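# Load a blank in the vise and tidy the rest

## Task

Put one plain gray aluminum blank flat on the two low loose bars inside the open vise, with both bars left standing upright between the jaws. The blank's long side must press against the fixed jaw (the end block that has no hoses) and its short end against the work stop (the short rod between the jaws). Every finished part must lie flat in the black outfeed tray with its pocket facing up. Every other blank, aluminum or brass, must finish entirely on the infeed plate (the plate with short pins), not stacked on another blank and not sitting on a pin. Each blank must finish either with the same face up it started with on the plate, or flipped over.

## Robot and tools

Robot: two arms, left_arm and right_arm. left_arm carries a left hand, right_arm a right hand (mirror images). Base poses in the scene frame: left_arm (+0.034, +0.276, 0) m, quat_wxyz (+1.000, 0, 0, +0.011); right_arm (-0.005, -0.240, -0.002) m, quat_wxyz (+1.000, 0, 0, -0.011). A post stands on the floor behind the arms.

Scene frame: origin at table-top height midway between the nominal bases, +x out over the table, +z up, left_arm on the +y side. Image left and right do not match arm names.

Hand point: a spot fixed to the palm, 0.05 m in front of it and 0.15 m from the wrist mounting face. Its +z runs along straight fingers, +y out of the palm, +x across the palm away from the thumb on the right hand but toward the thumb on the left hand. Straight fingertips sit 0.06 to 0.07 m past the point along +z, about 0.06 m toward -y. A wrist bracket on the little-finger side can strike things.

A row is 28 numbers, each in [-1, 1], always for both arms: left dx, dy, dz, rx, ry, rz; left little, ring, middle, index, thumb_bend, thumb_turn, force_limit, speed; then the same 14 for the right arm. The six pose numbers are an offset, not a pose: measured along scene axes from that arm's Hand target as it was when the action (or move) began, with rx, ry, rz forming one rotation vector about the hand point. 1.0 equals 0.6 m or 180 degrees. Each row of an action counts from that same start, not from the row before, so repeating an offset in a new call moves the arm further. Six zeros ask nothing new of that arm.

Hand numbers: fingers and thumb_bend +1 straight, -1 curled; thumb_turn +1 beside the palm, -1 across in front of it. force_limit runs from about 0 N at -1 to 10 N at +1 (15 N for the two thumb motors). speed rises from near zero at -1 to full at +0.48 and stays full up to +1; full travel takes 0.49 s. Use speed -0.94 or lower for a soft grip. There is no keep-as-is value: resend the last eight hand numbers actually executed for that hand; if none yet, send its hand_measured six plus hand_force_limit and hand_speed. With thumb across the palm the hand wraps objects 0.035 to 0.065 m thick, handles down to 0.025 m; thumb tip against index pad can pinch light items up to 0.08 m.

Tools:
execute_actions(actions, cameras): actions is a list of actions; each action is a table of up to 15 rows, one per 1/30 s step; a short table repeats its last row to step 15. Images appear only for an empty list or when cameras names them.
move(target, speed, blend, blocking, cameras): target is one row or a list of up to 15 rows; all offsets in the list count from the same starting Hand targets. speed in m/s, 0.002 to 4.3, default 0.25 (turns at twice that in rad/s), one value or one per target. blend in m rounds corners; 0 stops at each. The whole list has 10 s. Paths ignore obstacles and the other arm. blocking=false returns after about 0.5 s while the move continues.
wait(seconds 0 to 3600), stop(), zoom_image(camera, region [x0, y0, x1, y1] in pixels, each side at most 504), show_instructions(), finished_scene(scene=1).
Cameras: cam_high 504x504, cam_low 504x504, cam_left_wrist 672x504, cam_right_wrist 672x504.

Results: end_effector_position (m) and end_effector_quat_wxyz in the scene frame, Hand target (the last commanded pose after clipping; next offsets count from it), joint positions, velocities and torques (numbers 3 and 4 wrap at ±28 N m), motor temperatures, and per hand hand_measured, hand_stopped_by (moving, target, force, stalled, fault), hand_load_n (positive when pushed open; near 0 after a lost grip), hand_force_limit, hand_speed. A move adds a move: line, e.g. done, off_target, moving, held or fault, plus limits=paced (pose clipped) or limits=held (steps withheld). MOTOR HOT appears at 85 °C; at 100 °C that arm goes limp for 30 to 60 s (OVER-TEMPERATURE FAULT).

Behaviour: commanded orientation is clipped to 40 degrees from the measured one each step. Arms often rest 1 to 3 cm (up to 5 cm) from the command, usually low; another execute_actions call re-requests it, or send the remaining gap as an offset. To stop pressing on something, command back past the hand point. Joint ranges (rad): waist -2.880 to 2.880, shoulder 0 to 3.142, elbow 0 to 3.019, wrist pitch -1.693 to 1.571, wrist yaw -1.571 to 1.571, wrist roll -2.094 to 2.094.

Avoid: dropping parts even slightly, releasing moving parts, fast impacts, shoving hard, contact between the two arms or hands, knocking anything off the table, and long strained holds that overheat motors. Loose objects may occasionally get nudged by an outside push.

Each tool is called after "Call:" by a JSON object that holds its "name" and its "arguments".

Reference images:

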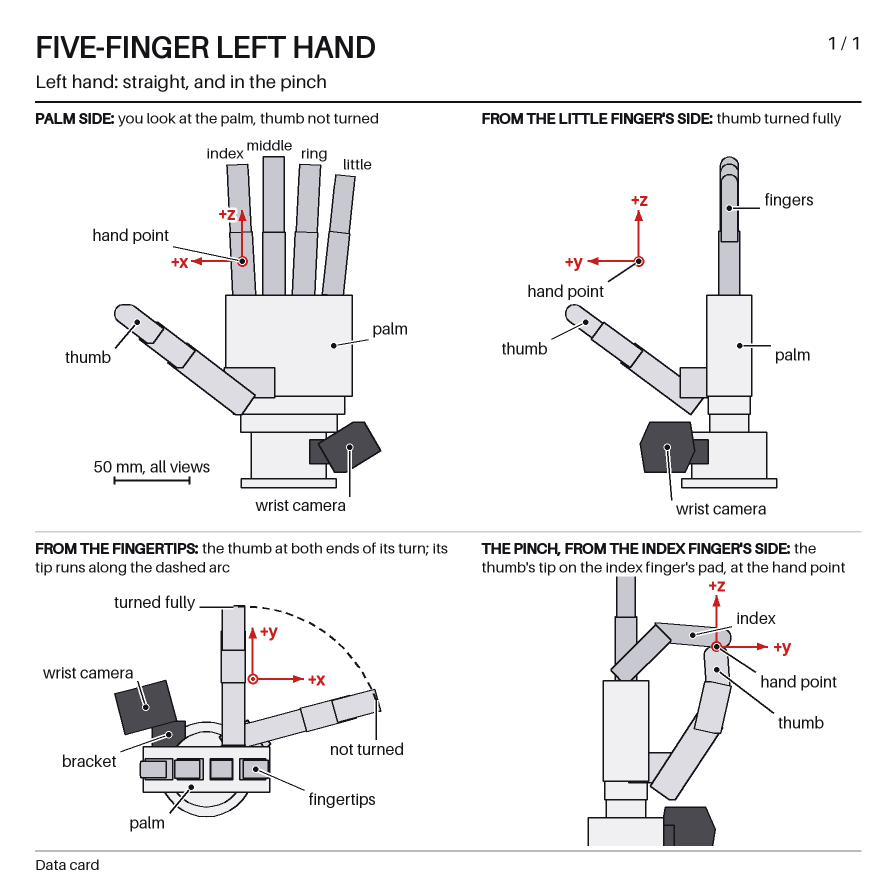

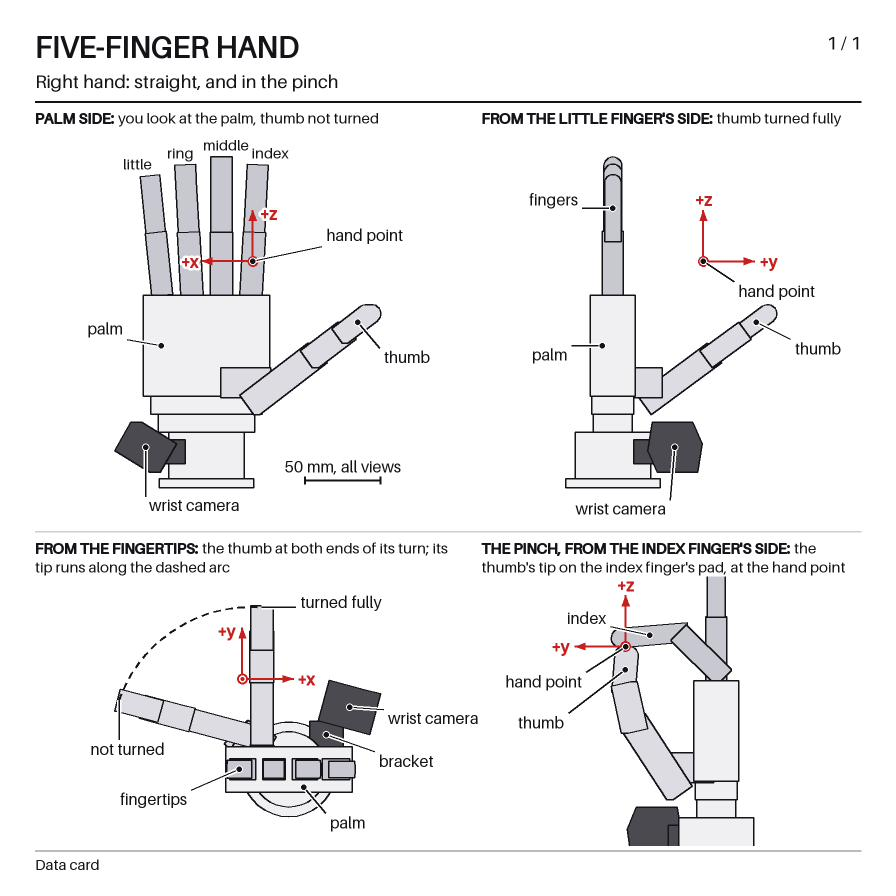

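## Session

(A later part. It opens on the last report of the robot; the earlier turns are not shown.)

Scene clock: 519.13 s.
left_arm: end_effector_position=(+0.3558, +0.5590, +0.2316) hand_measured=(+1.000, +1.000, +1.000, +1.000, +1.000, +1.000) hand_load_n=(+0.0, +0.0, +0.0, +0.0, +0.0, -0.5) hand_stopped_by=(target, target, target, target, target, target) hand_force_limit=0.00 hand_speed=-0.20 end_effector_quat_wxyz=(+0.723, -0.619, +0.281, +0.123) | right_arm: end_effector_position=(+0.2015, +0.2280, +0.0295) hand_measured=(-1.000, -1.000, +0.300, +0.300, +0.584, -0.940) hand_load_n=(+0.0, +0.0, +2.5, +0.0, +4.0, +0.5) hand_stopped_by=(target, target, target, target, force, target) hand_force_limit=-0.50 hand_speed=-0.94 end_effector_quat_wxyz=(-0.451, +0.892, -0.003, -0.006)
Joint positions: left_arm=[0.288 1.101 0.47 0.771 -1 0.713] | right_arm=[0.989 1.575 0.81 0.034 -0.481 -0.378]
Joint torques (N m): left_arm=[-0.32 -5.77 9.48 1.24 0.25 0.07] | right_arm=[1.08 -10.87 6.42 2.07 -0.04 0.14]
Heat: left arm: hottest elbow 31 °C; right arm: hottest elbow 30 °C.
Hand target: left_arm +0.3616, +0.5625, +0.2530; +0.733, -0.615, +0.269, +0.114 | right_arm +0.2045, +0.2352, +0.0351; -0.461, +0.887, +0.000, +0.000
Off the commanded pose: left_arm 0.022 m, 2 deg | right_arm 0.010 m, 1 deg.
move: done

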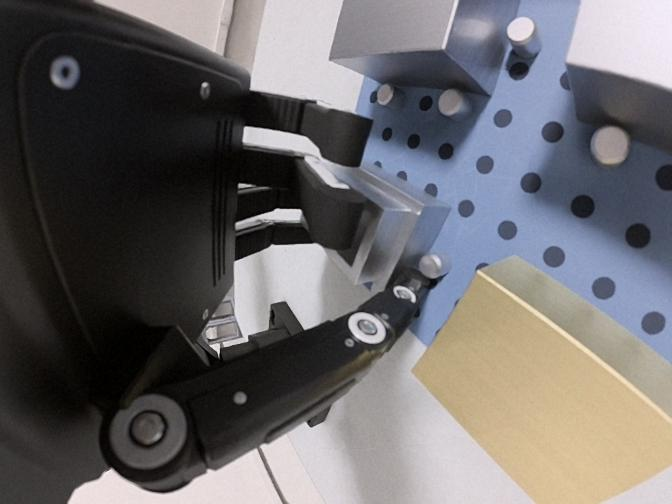

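Call:
{"name": "move", "arguments": {"target": [[0,0,0,0,0,0,1,1,1,1,1,1,0,-0.2,0.002,0.038,0.003,0,0,0,-1,-1,0.3,0.3,0.3,-0.94,-0.5,-0.94]], "speed": 0.05, "cameras": ["cam_right_wrist"]}}

Call:
{"name": "zoom_image", "arguments": {"camera": "cam_right_wrist", "region": [300, 120, 560, 320]}}

Scene clock: 523.50 s.
left_arm: end_effector_position=(+0.3558, +0.5590, +0.2316) hand_measured=(+1.000, +1.000, +1.000, +1.000, +1.000, +1.000) hand_load_n=(+0.0, +0.0, +0.0, +0.0, +0.0, -0.5) hand_stopped_by=(target, target, target, target, target, target) hand_force_limit=0.00 hand_speed=-0.20 end_effector_quat_wxyz=(+0.723, -0.619, +0.281, +0.123) | right_arm: end_effector_position=(+0.2048, +0.2379, +0.0288) hand_measured=(-1.000, -1.000, +0.300, +0.300, +0.584, -0.940) hand_load_n=(+0.0, +0.0, +2.0, +0.0, +3.5, +0.5) hand_stopped_by=(target, target, target, target, force, target) hand_force_limit=-0.50 hand_speed=-0.94 end_effector_quat_wxyz=(-0.450, +0.893, -0.010, -0.005)
Joint positions: left_arm=[0.288 1.101 0.47 0.771 -1 0.713] | right_arm=[0.997 1.598 0.836 0.034 -0.469 -0.361]
Joint torques (N m): left_arm=[-0.38 -5.95 9.47 1.25 0.26 0.05] | right_arm=[1.61 -9.93 8.57 1.84 0.09 0.12]
Heat: left arm: hottest elbow 31 °C; right arm: hottest elbow 30 °C.
Hand target: left_arm +0.3616, +0.5625, +0.2530; +0.733, -0.615, +0.269, +0.114 | right_arm +0.2057, +0.2580, +0.0369; -0.461, +0.887, +0.000, +0.000
Off the commanded pose: left_arm 0.022 m, 2 deg | right_arm 0.022 m, 2 deg.
move: off_target (right_arm)

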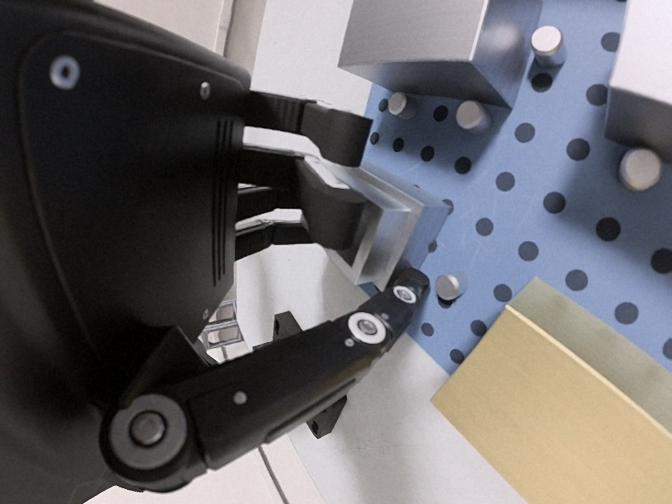

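Scaled by 1.938 from the camera's image (finer frame: 960x720).

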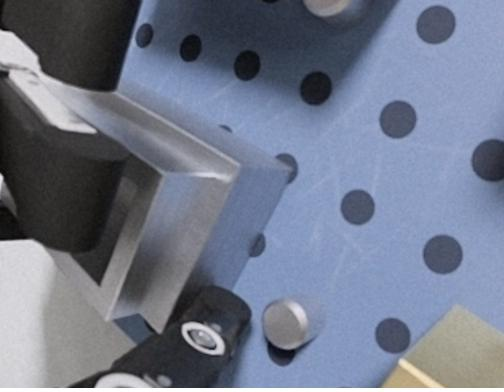

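Call:
{"name": "move", "arguments": {"target": [[0,0,0,0,0,0,1,1,1,1,1,1,0,-0.2,0.002,0.018,0.001,0,0,0,-1,-1,0.3,0.3,0.3,-0.94,-0.5,-0.94]], "speed": 0.05, "cameras": ["cam_right_wrist"]}}

Call:
{"name": "zoom_image", "arguments": {"camera": "cam_right_wrist", "region": [300, 120, 560, 320]}}

Scene clock: 526.80 s.
left_arm: end_effector_position=(+0.3558, +0.5590, +0.2316) hand_measured=(+1.000, +1.000, +1.000, +1.000, +1.000, +1.000) hand_load_n=(+0.0, +0.0, +0.0, +0.0, +0.0, +0.0) hand_stopped_by=(target, target, target, target, target, target) hand_force_limit=0.00 hand_speed=-0.20 end_effector_quat_wxyz=(+0.723, -0.619, +0.281, +0.123) | right_arm: end_effector_position=(+0.2086, +0.2467, +0.0260) hand_measured=(-1.000, -1.000, +0.300, +0.300, +0.584, -0.940) hand_load_n=(+0.0, -0.5, +3.0, +0.0, +3.5, +0.5) hand_stopped_by=(target, target, target, target, force, target) hand_force_limit=-0.50 hand_speed=-0.94 end_effector_quat_wxyz=(-0.448, +0.894, -0.013, -0.002)
Joint positions: left_arm=[0.288 1.101 0.47 0.771 -1 0.713] | right_arm=[1.004 1.623 0.86 0.034 -0.454 -0.353]
Joint torques (N m): left_arm=[-0.5 -5.95 9.47 1.2 0.24 0.07] | right_arm=[1.85 -10.7 8.92 1.65 0.01 0.11]
Heat: left arm: hottest elbow 31 °C; right arm: hottest elbow 30 °C.
Hand target: left_arm +0.3616, +0.5625, +0.2530; +0.733, -0.615, +0.269, +0.114 | right_arm +0.2069, +0.2688, +0.0375; -0.461, +0.887, +0.000, +0.000
Off the commanded pose: left_arm 0.022 m, 2 deg | right_arm 0.025 m, 2 deg.
move: off_target (right_arm)

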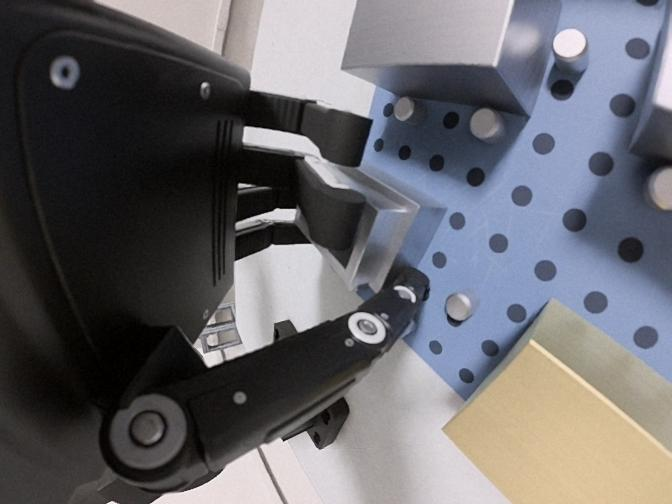

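Scaled by 1.938 from the camera's image (finer frame: 960x720).

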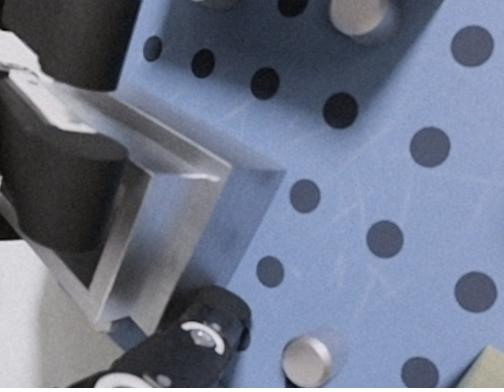

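Call:
{"name": "move", "arguments": {"target": [[0,0,0,0,0,0,1,1,1,1,1,1,0,-0.2,0,0,0,0,0,0,-1,-1,0.6,0.6,0.8,-0.94,-0.5,-0.8],[0,0,0,0,0,0,1,1,1,1,1,1,0,-0.2,0.01,-0.01,0.006,0,0,0,-1,-1,0.6,0.6,0.8,-1,-0.5,-0.5]], "speed": 0.05, "cameras": ["cam_right_wrist"]}}

Call:
{"name": "zoom_image", "arguments": {"camera": "cam_right_wrist", "region": [300, 120, 560, 320]}}

Scene clock: 536.07 s.
left_arm: end_effector_position=(+0.3558, +0.5590, +0.2316) hand_measured=(+1.000, +1.000, +1.000, +1.000, +1.000, +1.000) hand_load_n=(+0.0, +0.0, +0.0, +0.0, +0.0, +0.0) hand_stopped_by=(target, target, target, target, target, target) hand_force_limit=0.00 hand_speed=-0.20 end_effector_quat_wxyz=(+0.723, -0.619, +0.281, +0.123) | right_arm: end_effector_position=(+0.2035, +0.2489, +0.0237) hand_measured=(-1.000, -1.000, +0.600, +0.600, +0.800, -1.000) hand_load_n=(+0.0, +0.5, +0.0, +0.0, +0.0, +0.0) hand_stopped_by=(target, target, target, target, target, target) hand_force_limit=-0.50 hand_speed=-0.50 end_effector_quat_wxyz=(-0.447, +0.895, -0.009, -0.009)
Joint positions: left_arm=[0.288 1.101 0.47 0.771 -1 0.713] | right_arm=[1.012 1.63 0.863 0.032 -0.461 -0.352]
Joint torques (N m): left_arm=[-0.32 -5.83 9.47 1.22 0.25 0.07] | right_arm=[0.09 -12.51 8.54 0.95 -0.22 -0.01]
Heat: left arm: hottest elbow 31 °C; right arm: hottest elbow 30 °C.
Hand target: left_arm +0.3616, +0.5625, +0.2530; +0.733, -0.615, +0.269, +0.114 | right_arm +0.2129, +0.2628, +0.0411; -0.461, +0.887, +0.000, +0.000
Off the commanded pose: left_arm 0.022 m, 2 deg | right_arm 0.024 m, 2 deg.
move: off_target (right_arm); target 2's new numbers were sent with right_arm's hand 0.024 m and 2 deg from that target

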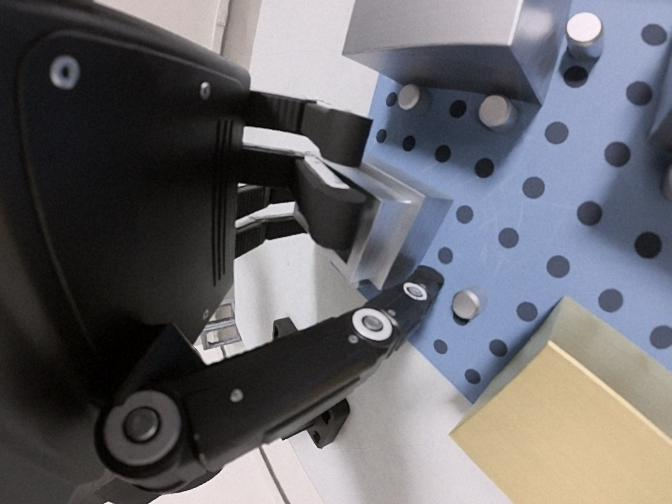

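Scaled by 1.938 from the camera's image (finer frame: 960x720).

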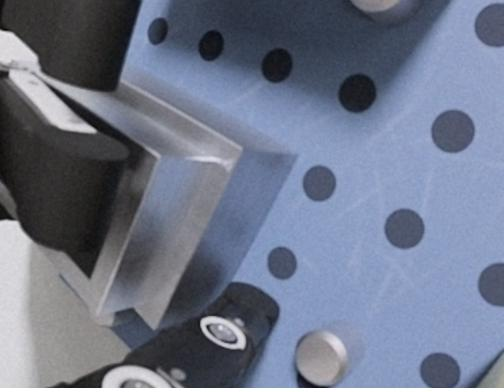

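Call:
{"name": "move", "arguments": {"target": [[0,0,0,0,0,0,1,1,1,1,1,1,0,-0.2,0,0,0.025,0,0,0,-1,-1,0.6,0.6,0.8,-1,-0.5,-0.5],[0,0,0,0,0,0,1,1,1,1,1,1,0,-0.2,0.0325,0,0.025,0,0,0,-1,-1,0.6,0.6,0.8,-1,-0.5,-0.5]], "speed": 0.05, "cameras": ["cam_right_wrist"]}}

Call:
{"name": "zoom_image", "arguments": {"camera": "cam_right_wrist", "region": [300, 120, 560, 320]}}

Scene clock: 550.77 s.
left_arm: end_effector_position=(+0.3558, +0.5590, +0.2316) hand_measured=(+1.000, +1.000, +1.000, +1.000, +1.000, +1.000) hand_load_n=(+0.0, +0.0, +0.0, +0.0, +0.0, -0.5) hand_stopped_by=(target, target, target, target, target, target) hand_force_limit=0.00 hand_speed=-0.20 end_effector_quat_wxyz=(+0.723, -0.619, +0.281, +0.123) | right_arm: end_effector_position=(+0.2170, +0.2484, +0.0387) hand_measured=(-1.000, -1.000, +0.600, +0.600, +0.800, -1.000) hand_load_n=(+0.0, +0.0, +0.0, +0.0, +0.0, +0.0) hand_stopped_by=(target, target, target, target, target, target) hand_force_limit=-0.50 hand_speed=-0.50 end_effector_quat_wxyz=(-0.446, +0.895, -0.010, -0.012)
Joint positions: left_arm=[0.288 1.101 0.47 0.771 -1 0.713] | right_arm=[0.984 1.618 0.903 -0.034 -0.486 -0.37]
Joint torques (N m): left_arm=[-0.32 -5.83 9.46 1.21 0.25 0.06] | right_arm=[-1.32 -11.87 9.51 0.85 -0.3 -0.06]
Heat: left arm: hottest elbow 31 °C; right arm: hottest elbow 30 °C.
Hand target: left_arm +0.3616, +0.5625, +0.2530; +0.733, -0.615, +0.269, +0.114 | right_arm +0.2324, +0.2628, +0.0561; -0.461, +0.887, +0.000, +0.000
Off the commanded pose: left_arm 0.022 m, 2 deg | right_arm 0.027 m, 3 deg.
move: off_target (right_arm)

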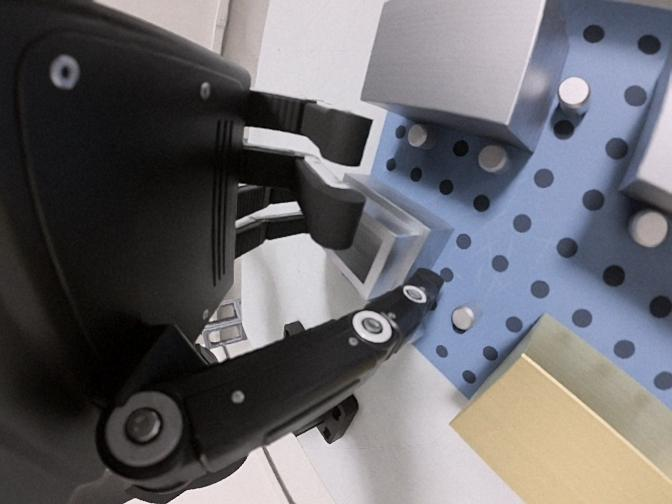

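Scaled by 1.938 from the camera's image (finer frame: 960x720).

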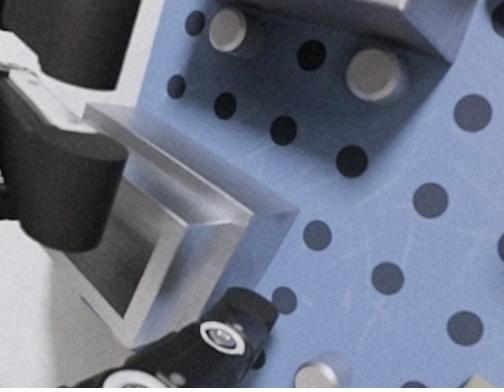

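Call:
{"name": "move", "arguments": {"target": [[0,0,0,0,0,0,1,1,1,1,1,1,0,-0.2,0.003,0,-0.018,0,0,0,-1,-1,0.6,0.6,0.8,-1,-0.5,-0.5]], "speed": 0.05, "cameras": ["cam_right_wrist"]}}

Call:
{"name": "zoom_image", "arguments": {"camera": "cam_right_wrist", "region": [300, 120, 560, 320]}}

Scene clock: 555.13 s.
left_arm: end_effector_position=(+0.3558, +0.5590, +0.2316) hand_measured=(+1.000, +1.000, +1.000, +1.000, +1.000, +1.000) hand_load_n=(+0.0, +0.0, +0.0, +0.0, +0.0, +0.0) hand_stopped_by=(target, target, target, target, target, target) hand_force_limit=0.00 hand_speed=-0.20 end_effector_quat_wxyz=(+0.723, -0.619, +0.281, +0.123) | right_arm: end_effector_position=(+0.2153, +0.2465, +0.0264) hand_measured=(-1.000, -1.000, +0.600, +0.600, +0.800, -1.000) hand_load_n=(+0.0, +0.0, -0.5, +0.0, +0.0, +0.0) hand_stopped_by=(target, target, target, target, target, target) hand_force_limit=-0.50 hand_speed=-0.50 end_effector_quat_wxyz=(-0.437, +0.899, -0.011, -0.019)
Joint positions: left_arm=[0.288 1.101 0.47 0.771 -1 0.713] | right_arm=[0.984 1.643 0.903 -0.034 -0.489 -0.373]
Joint torques (N m): left_arm=[-0.38 -5.83 9.46 1.2 0.26 0.07] | right_arm=[-1.03 -11.81 8.64 2.21 -0.28 -0.06]
Heat: left arm: hottest elbow 31 °C; right arm: hottest elbow 30 °C.
Hand target: left_arm +0.3616, +0.5625, +0.2530; +0.733, -0.615, +0.269, +0.114 | right_arm +0.2342, +0.2628, +0.0453; -0.461, +0.887, +0.000, +0.000
Off the commanded pose: left_arm 0.022 m, 2 deg | right_arm 0.031 m, 4 deg.
move: off_target (right_arm)

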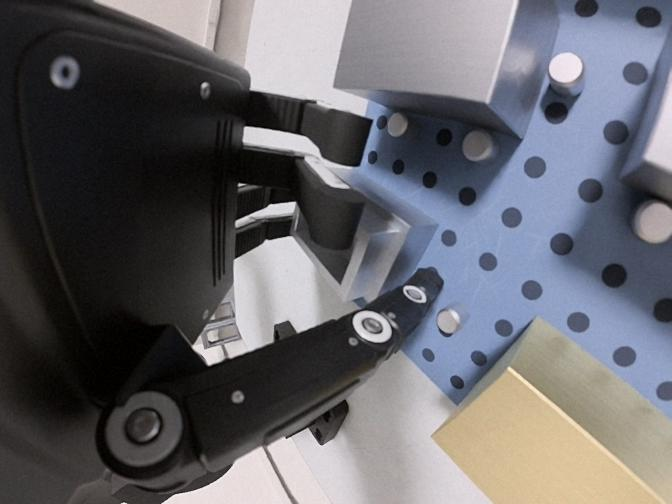

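Scaled by 1.938 from the camera's image (finer frame: 960x720).

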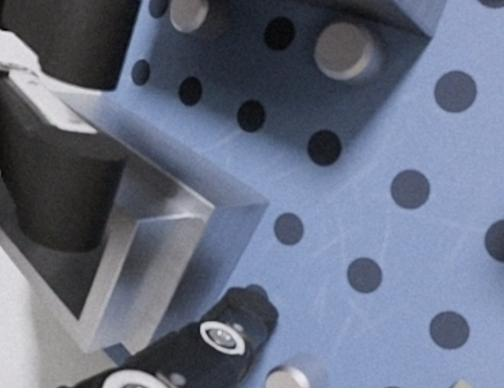

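Call:
{"name": "move", "arguments": {"target": [[0,0,0,0,0,0,1,1,1,1,1,1,0,-0.2,0,0,0,0,0,0,-1,-1,0.32,0.32,0.8,-1,-0.3,-0.94],[0,0,0,0,0,0,1,1,1,1,1,1,0,-0.2,0,0,0,0,0,0,-1,-1,0.32,0.32,0.3,-1,-0.1,-0.94],[0,0,0,0,0,0,1,1,1,1,1,1,0,-0.2,0,0,0,0,0,0,-1,-1,0.1,0.1,0.3,-1,0.0,-0.94]], "cameras": ["cam_right_wrist"]}}

Call:
{"name": "zoom_image", "arguments": {"camera": "cam_right_wrist", "region": [300, 120, 560, 320]}}

Scene clock: 566.87 s.
left_arm: end_effector_position=(+0.3558, +0.5590, +0.2316) hand_measured=(+1.000, +1.000, +1.000, +1.000, +1.000, +1.000) hand_load_n=(+0.0, +0.0, +0.0, +0.0, +0.0, +0.0) hand_stopped_by=(target, target, target, target, target, target) hand_force_limit=0.00 hand_speed=-0.20 end_effector_quat_wxyz=(+0.723, -0.619, +0.281, +0.123) | right_arm: end_effector_position=(+0.2153, +0.2465, +0.0264) hand_measured=(-1.000, -1.000, +0.300, +0.294, +0.546, -1.000) hand_load_n=(+0.0, +0.0, +5.0, +6.0, +9.0, +0.0) hand_stopped_by=(target, target, force, force, force, target) hand_force_limit=0.00 hand_speed=-0.94 end_effector_quat_wxyz=(-0.437, +0.899, -0.011, -0.019)
Joint positions: left_arm=[0.288 1.101 0.47 0.771 -1 0.713] | right_arm=[0.984 1.643 0.903 -0.034 -0.489 -0.373]
Joint torques (N m): left_arm=[-0.44 -5.95 9.46 1.21 0.26 0.06] | right_arm=[-1.2 -12.28 8.8 2.17 -0.3 -0.06]
Heat: left arm: hottest elbow 31 °C; right arm: hottest elbow 30 °C.
Hand target: left_arm +0.3616, +0.5625, +0.2530; +0.733, -0.615, +0.269, +0.114 | right_arm +0.2342, +0.2628, +0.0453; -0.461, +0.887, +0.000, +0.000
Off the commanded pose: left_arm 0.022 m, 2 deg | right_arm 0.031 m, 4 deg.
move: done; target 2's new numbers were sent with right_arm's hand 0.031 m and 4 deg from that target; target 3's new numbers were sent with right_arm's hand 0.031 m and 4 deg from that target

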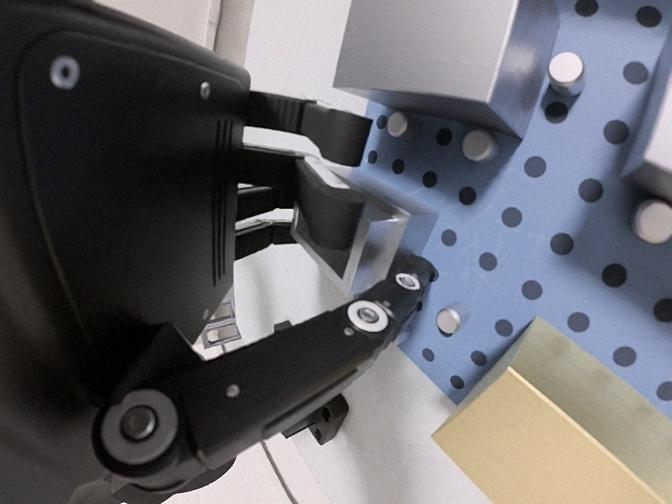

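Scaled by 1.938 from the camera's image (finer frame: 960x720).

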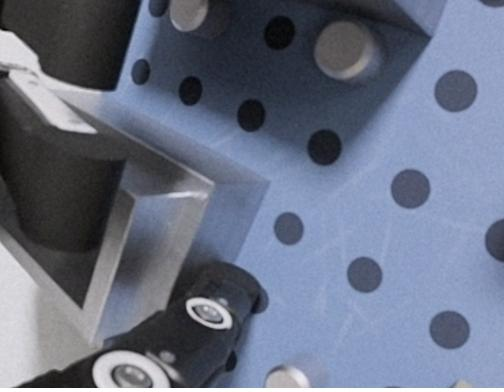

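Call:
{"name": "move", "arguments": {"target": [[0,0,0,0,0,0,1,1,1,1,1,1,0,-0.2,0,0,0.1,0,0,0,-1,-1,0.1,0.1,0.3,-1,0.0,-0.94]], "speed": 0.06, "cameras": ["cam_right_wrist","cam_high"]}}

Call:
{"name": "zoom_image", "arguments": {"camera": "cam_right_wrist", "region": [300, 120, 560, 320]}}

Call:
{"name": "zoom_image", "arguments": {"camera": "cam_high", "region": [190, 110, 310, 220]}}

Scene clock: 572.60 s.
left_arm: end_effector_position=(+0.3558, +0.5590, +0.2316) hand_measured=(+1.000, +1.000, +1.000, +1.000, +1.000, +1.000) hand_load_n=(+0.0, +0.0, +0.0, -0.5, +0.0, +0.0) hand_stopped_by=(target, target, target, target, target, target) hand_force_limit=0.00 hand_speed=-0.20 end_effector_quat_wxyz=(+0.723, -0.619, +0.281, +0.123) | right_arm: end_effector_position=(+0.2094, +0.2454, +0.0661) hand_measured=(-1.000, -1.000, +0.300, +0.294, +0.546, -1.000) hand_load_n=(+0.0, +0.0, +5.0, +5.5, +9.0, +0.0) hand_stopped_by=(target, target, force, force, force, target) hand_force_limit=0.00 hand_speed=-0.94 end_effector_quat_wxyz=(-0.429, +0.903, -0.005, -0.024)
Joint positions: left_arm=[0.288 1.101 0.47 0.771 -1 0.713] | right_arm=[0.993 1.568 0.951 -0.178 -0.489 -0.384]
Joint torques (N m): left_arm=[-0.32 -5.95 9.46 1.21 0.25 0.06] | right_arm=[-0.79 -13.74 10.67 0.98 -0.33 -0.07]
Heat: left arm: hottest elbow 31 °C; right arm: hottest elbow 30 °C.
Hand target: left_arm +0.3616, +0.5625, +0.2530; +0.733, -0.615, +0.269, +0.114 | right_arm +0.2342, +0.2628, +0.1053; -0.461, +0.887, +0.000, +0.000
Off the commanded pose: left_arm 0.022 m, 2 deg | right_arm 0.050 m, 5 deg.
move: off_target (right_arm)
Images, in order (width x height): cam_high 504x504, cam_right_wrist 672x504.

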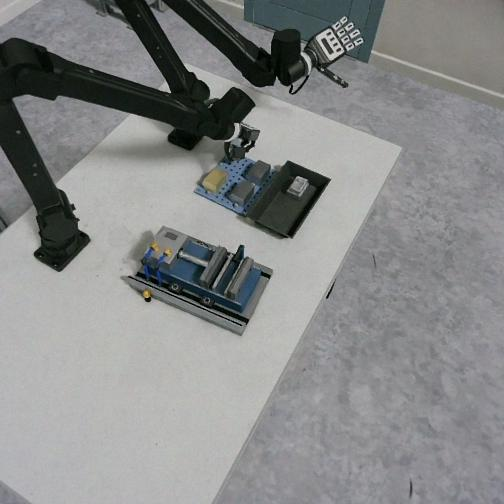

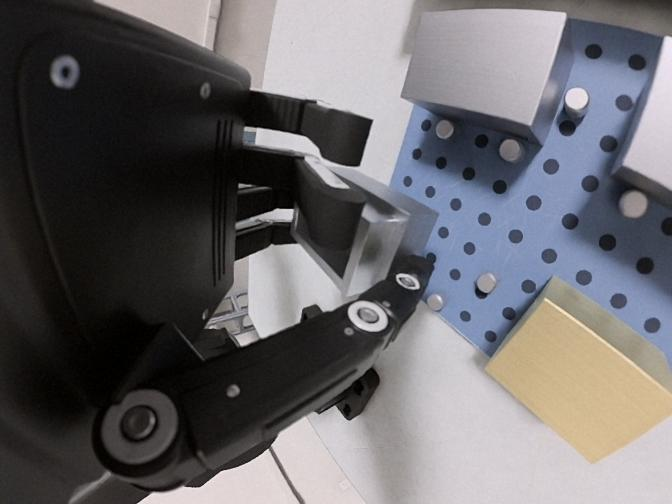

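Scaled by 1.938 from the camera's image (finer frame: 960x720).

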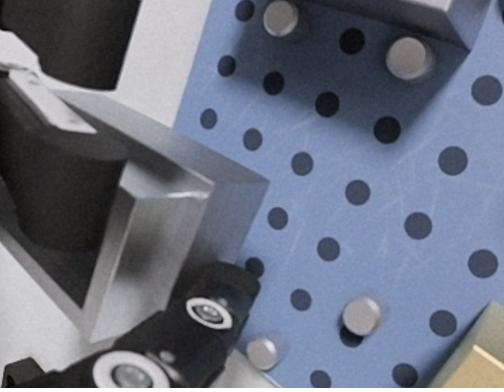

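Scaled by 4.200 from the camera's image (finer frame: 720x720).

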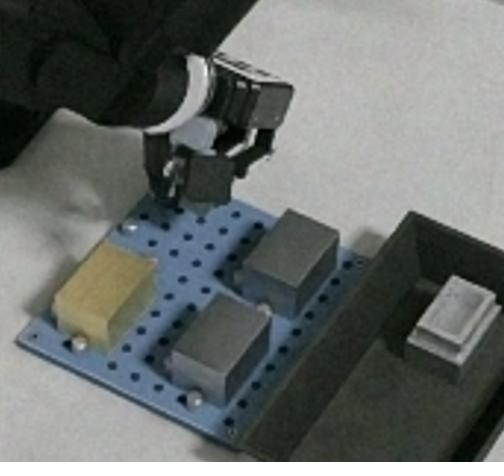

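Call:
{"name": "move", "arguments": {"target": [[0,0,0,0,0,0,1,1,1,1,1,1,0,-0.2,0,0,0.1,0,0,0,-1,-1,0.1,0.1,0.3,-1,0.0,-0.94],[0,0,0,0,0,0,1,1,1,1,1,1,0,-0.2,0.3483,-0.197,0.1,0,0,0,-1,-1,0.1,0.1,0.3,-1,0.0,-0.94]], "speed": 0.1, "blend": [0.02,0], "cameras": ["cam_right_wrist","cam_high","cam_low"]}}

Scene clock: 591.97 s.
left_arm: end_effector_position=(+0.3558, +0.5590, +0.2316) hand_measured=(+1.000, +1.000, +1.000, +1.000, +1.000, +1.000) hand_load_n=(+0.0, +0.0, +0.0, +0.0, +0.0, +0.0) hand_stopped_by=(target, target, target, target, target, target) hand_force_limit=0.00 hand_speed=-0.20 end_effector_quat_wxyz=(+0.723, -0.619, +0.281, +0.123) | right_arm: end_effector_position=(+0.4242, +0.1341, +0.1341) hand_measured=(-1.000, -1.000, +0.300, +0.294, +0.546, -1.000) hand_load_n=(+0.0, +0.0, +5.0, +5.5, +9.0, +0.0) hand_stopped_by=(target, target, force, force, force, target) hand_force_limit=0.00 hand_speed=-0.94 end_effector_quat_wxyz=(-0.442, +0.896, -0.016, -0.024)
Joint positions: left_arm=[0.288 1.101 0.47 0.771 -1 0.713] | right_arm=[0.523 1.703 1.346 -0.684 -0.789 -0.809]
Joint torques (N m): left_arm=[-0.44 -5.89 9.43 1.22 0.25 0.07] | right_arm=[-0.44 -14.51 11.7 0.62 -0.7 -0.02]
Heat: left arm: hottest elbow 31 °C; right arm: hottest elbow 33 °C.
Hand target: left_arm +0.3616, +0.5625, +0.2530; +0.733, -0.615, +0.269, +0.114 | right_arm +0.4432, +0.1446, +0.1653; -0.461, +0.887, +0.000, +0.000
Off the commanded pose: left_arm 0.022 m, 2 deg | right_arm 0.038 m, 4 deg.
move: off_target (right_arm)
Images, in order (width x height): cam_high 504x504, cam_low 504x504, cam_right_wrist 672x504.

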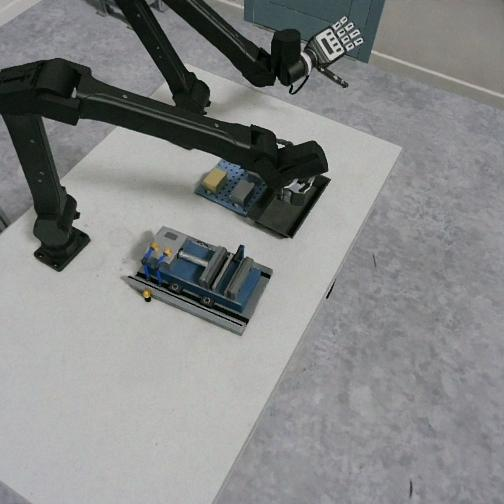

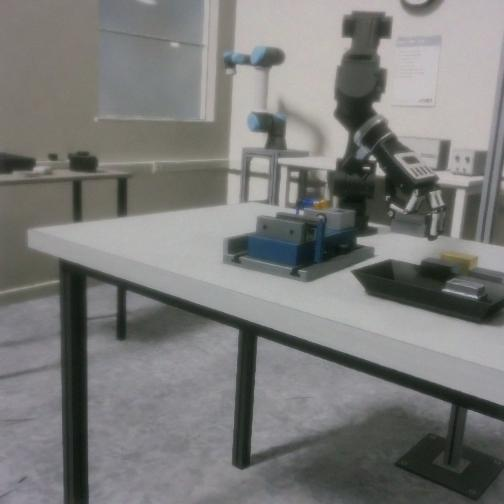

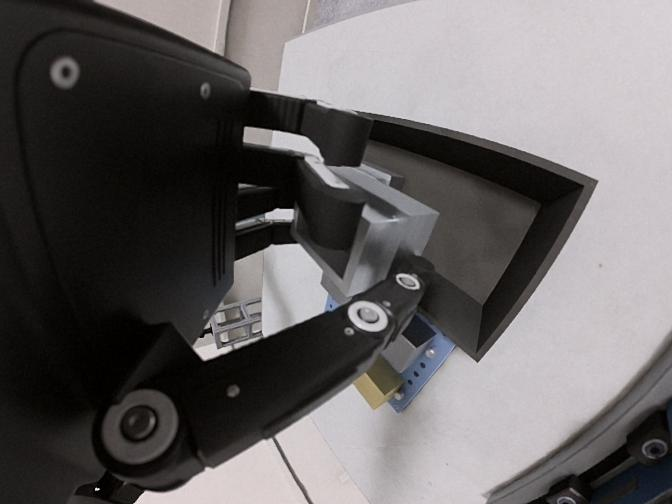

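Call:
{"name": "zoom_image", "arguments": {"camera": "cam_right_wrist", "region": [280, 90, 620, 380]}}

Call:
{"name": "zoom_image", "arguments": {"camera": "cam_low", "region": [340, 160, 504, 330]}}

Call:
{"name": "zoom_image", "arguments": {"camera": "cam_high", "region": [230, 130, 350, 250]}}

Scaled by 1.482 from the camera's image (finer frame: 960x720).

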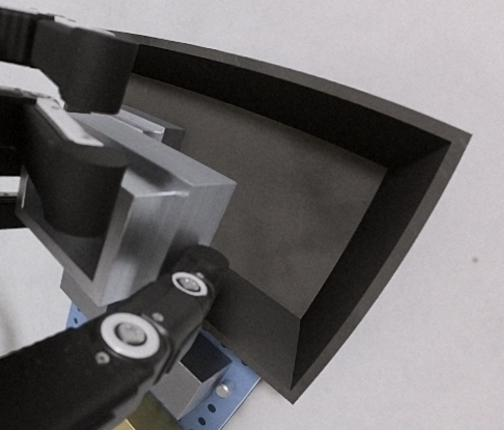

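Scaled by 2.965 from the camera's image (finer frame: 720x720).

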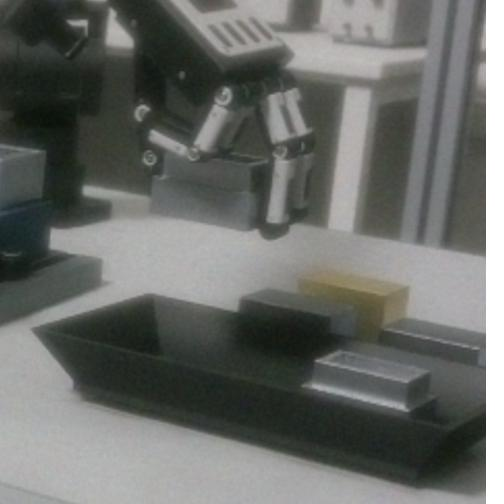

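Scaled by 4.200 from the camera's image (finer frame: 720x720).

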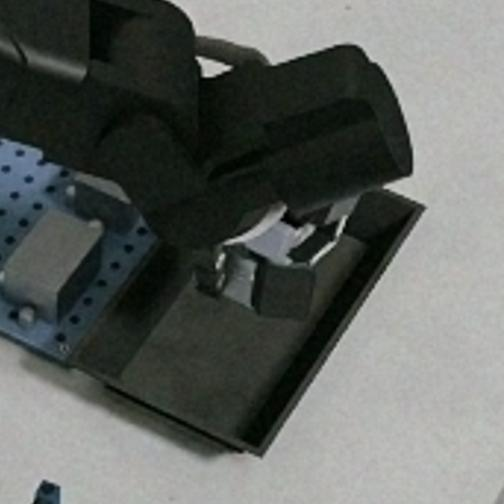

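Call:
{"name": "move", "arguments": {"target": [[0,0,0,0,0,0,1,1,1,1,1,1,0,-0.2,0,0,-0.13,0,0,0,-1,-1,0.1,0.1,0.3,-1,0.0,-0.94]], "speed": 0.08, "cameras": ["cam_right_wrist","cam_high","cam_low"]}}

Call:
{"name": "zoom_image", "arguments": {"camera": "cam_low", "region": [340, 160, 504, 330]}}

Scene clock: 612.40 s.
left_arm: end_effector_position=(+0.3558, +0.5590, +0.2316) hand_measured=(+1.000, +1.000, +1.000, +1.000, +1.000, +1.000) hand_load_n=(+0.0, -0.5, +0.0, +0.0, +0.0, +0.0) hand_stopped_by=(target, target, target, target, target, target) hand_force_limit=0.00 hand_speed=-0.20 end_effector_quat_wxyz=(+0.723, -0.619, +0.281, +0.123) | right_arm: end_effector_position=(+0.4310, +0.1378, +0.0702) hand_measured=(-1.000, -1.000, +0.300, +0.294, +0.546, -1.000) hand_load_n=(+0.0, +0.0, +5.0, +5.5, +9.5, +0.0) hand_stopped_by=(target, target, force, force, force, target) hand_force_limit=0.00 hand_speed=-0.94 end_effector_quat_wxyz=(-0.444, +0.896, -0.014, -0.020)
Joint positions: left_arm=[0.288 1.101 0.47 0.771 -1 0.713] | right_arm=[0.523 1.787 1.277 -0.523 -0.789 -0.81]
Joint torques (N m): left_arm=[-0.38 -5.89 9.44 1.2 0.26 0.06] | right_arm=[-0.38 -16.03 7.86 1.96 -0.72 -0.05]
Heat: left arm: hottest elbow 31 °C; right arm: hottest elbow 33 °C.
Hand target: left_arm +0.3616, +0.5625, +0.2530; +0.733, -0.615, +0.269, +0.114 | right_arm +0.4432, +0.1446, +0.0873; -0.461, +0.887, +0.000, +0.000
Off the commanded pose: left_arm 0.022 m, 2 deg | right_arm 0.022 m, 4 deg.
move: off_target (right_arm)
Images, in order (width x height): cam_high 504x504, cam_low 504x504, cam_right_wrist 672x504.

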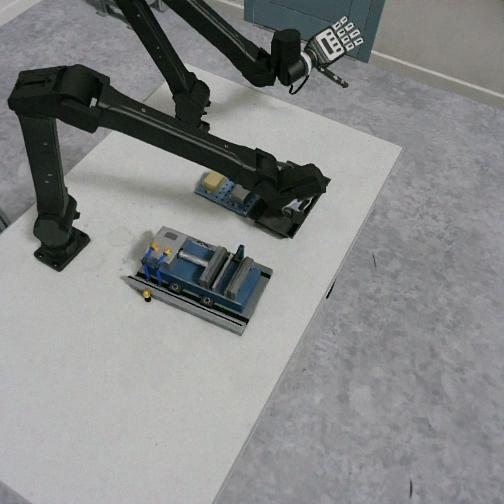

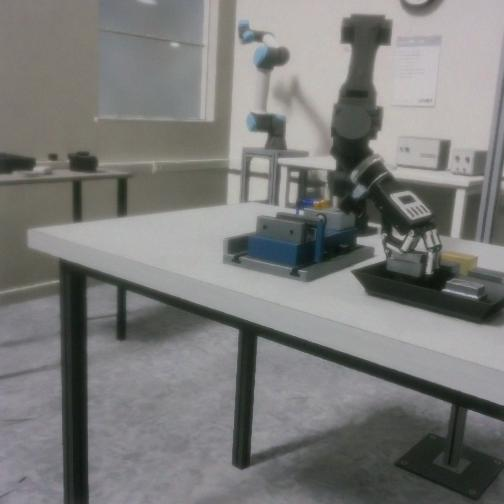

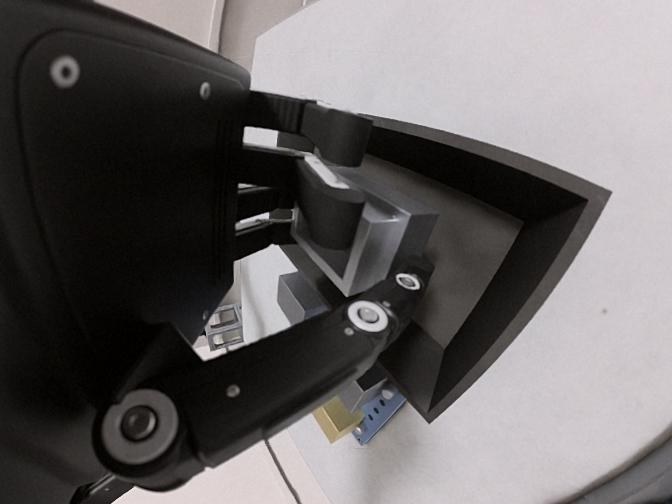

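Scaled by 2.965 from the camera's image (finer frame: 720x720).

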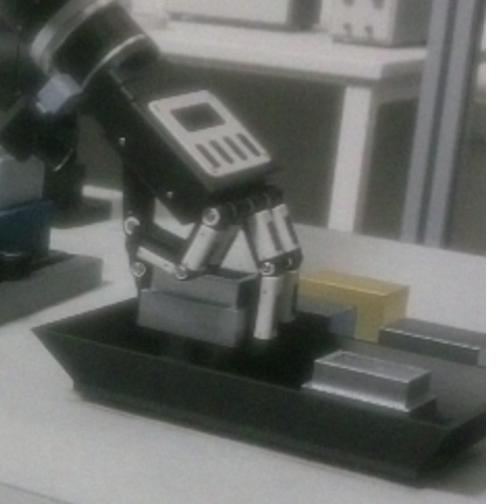

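Call:
{"name": "move", "arguments": {"target": [[0,0,0,0,0,0,1,1,1,1,1,1,0,-0.2,0,0,-0.063,0,0,0,-1,-1,0.1,0.1,0.3,-1,0.0,-0.94]], "speed": 0.06, "cameras": ["cam_right_wrist","cam_high","cam_low"]}}

Call:
{"name": "zoom_image", "arguments": {"camera": "cam_low", "region": [340, 160, 504, 330]}}

Scene clock: 617.87 s.
left_arm: end_effector_position=(+0.3558, +0.5590, +0.2316) hand_measured=(+1.000, +1.000, +1.000, +1.000, +1.000, +1.000) hand_load_n=(+0.0, +0.0, +0.0, +0.0, +0.0, -0.5) hand_stopped_by=(target, target, target, target, target, target) hand_force_limit=0.00 hand_speed=-0.20 end_effector_quat_wxyz=(+0.723, -0.619, +0.281, +0.123) | right_arm: end_effector_position=(+0.4316, +0.1387, +0.0372) hand_measured=(-1.000, -1.000, +0.300, +0.294, +0.546, -1.000) hand_load_n=(+0.0, +0.0, +5.0, +5.5, +9.5, +0.0) hand_stopped_by=(target, target, force, force, force, target) hand_force_limit=0.00 hand_speed=-0.94 end_effector_quat_wxyz=(-0.447, +0.894, -0.011, -0.018)
Joint positions: left_arm=[0.288 1.101 0.47 0.771 -1 0.713] | right_arm=[0.523 1.831 1.239 -0.431 -0.793 -0.81]
Joint torques (N m): left_arm=[-0.38 -5.95 9.44 1.21 0.26 0.06] | right_arm=[-0.44 -15.33 7.17 1.99 -0.6 -0.08]
Heat: left arm: hottest elbow 31 °C; right arm: hottest elbow 33 °C.
Hand target: left_arm +0.3616, +0.5625, +0.2530; +0.733, -0.615, +0.269, +0.114 | right_arm +0.4432, +0.1446, +0.0495; -0.461, +0.887, +0.000, +0.000
Off the commanded pose: left_arm 0.022 m, 2 deg | right_arm 0.018 m, 3 deg.
move: off_target (right_arm)
Images, in order (width x height): cam_high 504x504, cam_low 504x504, cam_right_wrist 672x504.

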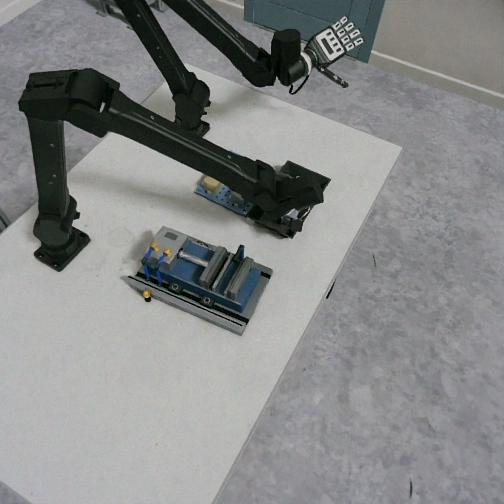

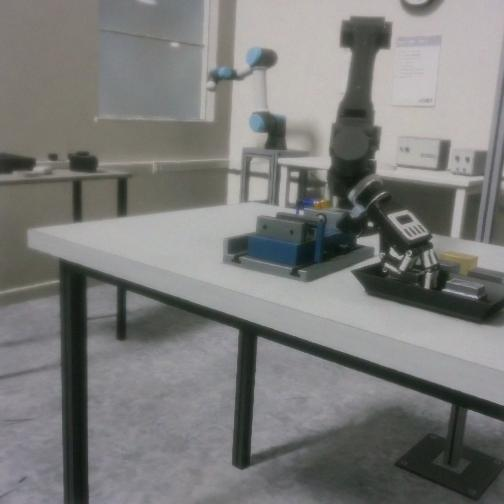

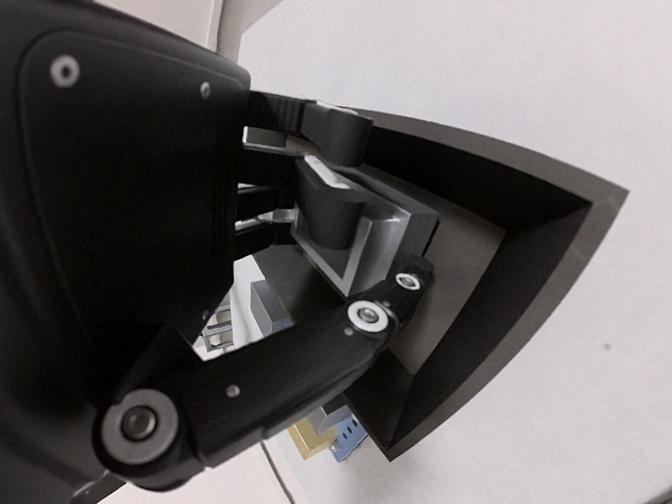

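Scaled by 2.965 from the camera's image (finer frame: 720x720).

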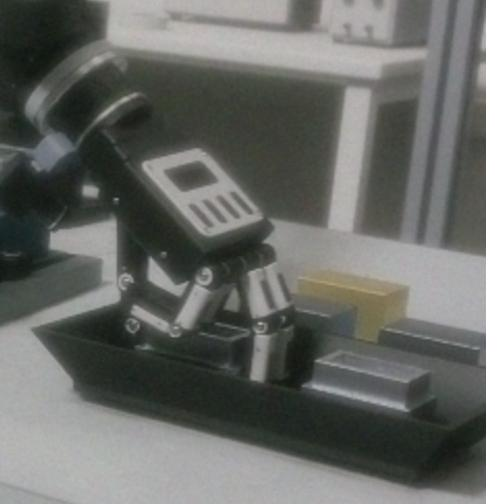

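Call:
{"name": "move", "arguments": {"target": [[0,0,0,0,0,0,1,1,1,1,1,1,0,-0.2,0,-0.015,-0.013,0,0,0,-1,-1,0.1,0.1,0.3,-1,0.0,-0.94]], "speed": 0.04}}

Call:
{"name": "move", "arguments": {"target": [[0,0,0,0,0,0,1,1,1,1,1,1,0,-0.2,0,0,-0.008,0,0,0,-1,-1,0.1,0.1,0.3,-1,0.0,-0.94]], "speed": 0.04, "cameras": ["cam_right_wrist","cam_low"]}}

Call:
{"name": "zoom_image", "arguments": {"camera": "cam_low", "region": [340, 160, 504, 330]}}

Scene clock: 627.87 s.
left_arm: end_effector_position=(+0.3558, +0.5590, +0.2316) hand_measured=(+1.000, +1.000, +1.000, +1.000, +1.000, +1.000) hand_load_n=(+0.0, +0.0, +0.0, +0.0, +0.0, +0.0) hand_stopped_by=(target, target, target, target, target, target) hand_force_limit=0.00 hand_speed=-0.20 end_effector_quat_wxyz=(+0.723, -0.619, +0.281, +0.123) | right_arm: end_effector_position=(+0.4319, +0.1374, +0.0357) hand_measured=(-1.000, -1.000, +0.300, +0.294, +0.546, -1.000) hand_load_n=(+0.0, +0.5, +4.5, +6.0, +9.0, +0.0) hand_stopped_by=(target, target, force, force, force, target) hand_force_limit=0.00 hand_speed=-0.94 end_effector_quat_wxyz=(-0.453, +0.892, -0.006, -0.016)
Joint positions: left_arm=[0.288 1.101 0.47 0.771 -1 0.713] | right_arm=[0.518 1.831 1.23 -0.416 -0.805 -0.821]
Joint torques (N m): left_arm=[-0.44 -5.83 9.46 1.21 0.26 0.07] | right_arm=[-1.26 -15.27 6.5 1.61 -0.47 -0.02]
Heat: left arm: hottest elbow 31 °C; right arm: hottest elbow 32 °C.
Hand target: left_arm +0.3616, +0.5625, +0.2530; +0.733, -0.615, +0.269, +0.114 | right_arm +0.4432, +0.1356, +0.0417; -0.461, +0.887, +0.000, +0.000
Off the commanded pose: left_arm 0.022 m, 2 deg | right_arm 0.013 m, 2 deg.
move: off_target (right_arm)

Scene clock: 628.77 s.
left_arm: end_effector_position=(+0.3558, +0.5590, +0.2316) hand_measured=(+1.000, +1.000, +1.000, +1.000, +1.000, +1.000) hand_load_n=(+0.0, +0.0, -0.5, +0.0, +0.0, +0.0) hand_stopped_by=(target, target, target, target, target, target) hand_force_limit=0.00 hand_speed=-0.20 end_effector_quat_wxyz=(+0.723, -0.619, +0.281, +0.123) | right_arm: end_effector_position=(+0.4319, +0.1375, +0.0352) hand_measured=(-1.000, -1.000, +0.300, +0.294, +0.546, -1.000) hand_load_n=(+0.0, +0.0, +5.0, +5.5, +9.5, +0.0) hand_stopped_by=(target, target, force, force, force, target) hand_force_limit=0.00 hand_speed=-0.94 end_effector_quat_wxyz=(-0.455, +0.890, -0.006, -0.015)
Joint positions: left_arm=[0.288 1.101 0.47 0.771 -1 0.713] | right_arm=[0.516 1.831 1.225 -0.405 -0.809 -0.817]
Joint torques (N m): left_arm=[-0.32 -6.01 9.44 1.24 0.26 0.06] | right_arm=[-1.2 -14.68 6.35 1.89 -0.32 -0.06]
Heat: left arm: hottest elbow 31 °C; right arm: hottest elbow 32 °C.
Hand target: left_arm +0.3616, +0.5625, +0.2530; +0.733, -0.615, +0.269, +0.114 | right_arm +0.4432, +0.1356, +0.0369; -0.461, +0.887, +0.000, +0.000
Off the commanded pose: left_arm 0.022 m, 2 deg | right_arm 0.012 m, 2 deg.
move: off_target (right_arm)
Images, in order (width x height): cam_low 504x504, cam_right_wrist 672x504.

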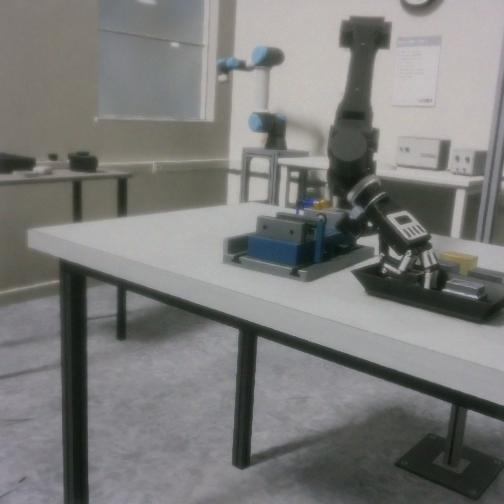

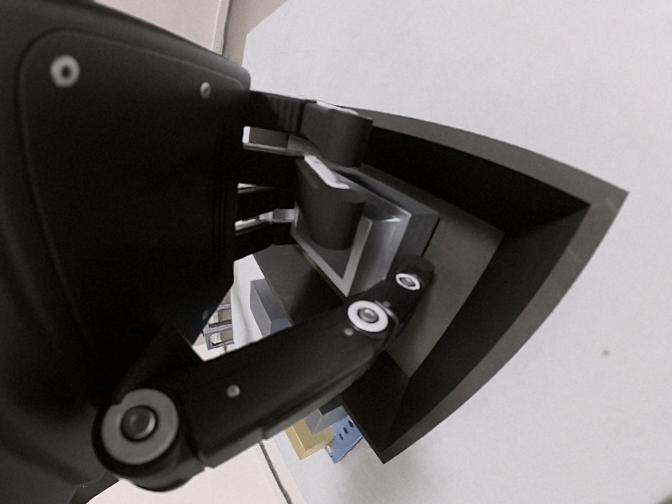

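Scaled by 2.965 from the camera's image (finer frame: 720x720).

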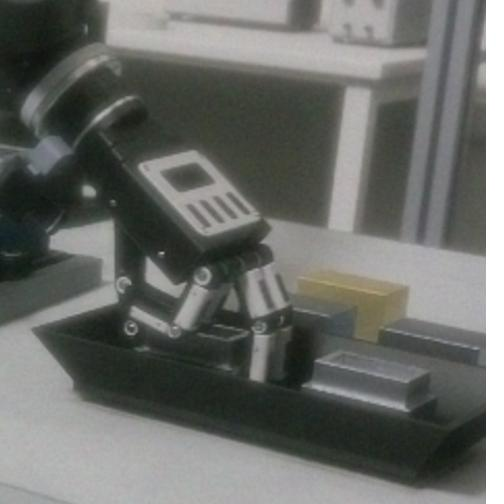

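Call:
{"name": "zoom_image", "arguments": {"camera": "cam_right_wrist", "region": [330, 100, 530, 300]}}

Call:
{"name": "zoom_image", "arguments": {"camera": "cam_right_wrist", "region": [370, 150, 670, 480]}}

Scaled by 2.520 from the camera's image (finer frame: 960x720).

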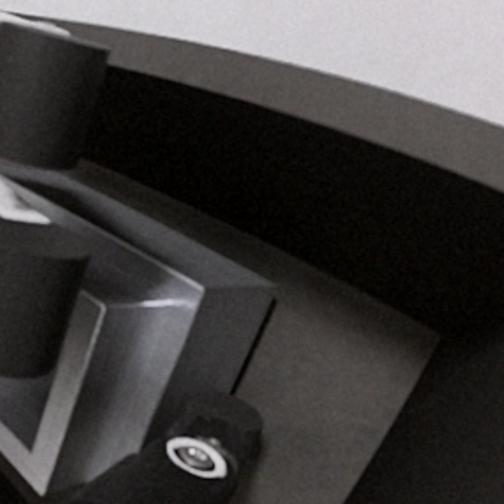

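Scaled by 1.527 from the camera's image (finer frame: 960x720).

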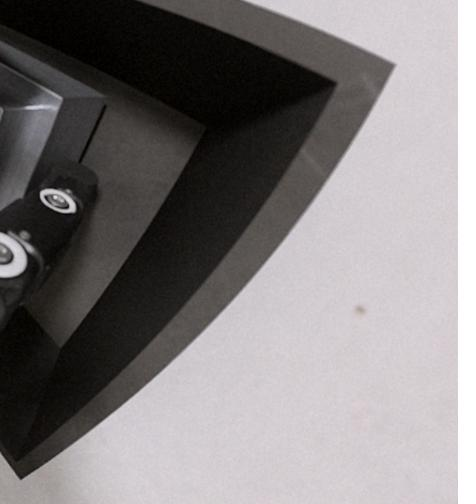

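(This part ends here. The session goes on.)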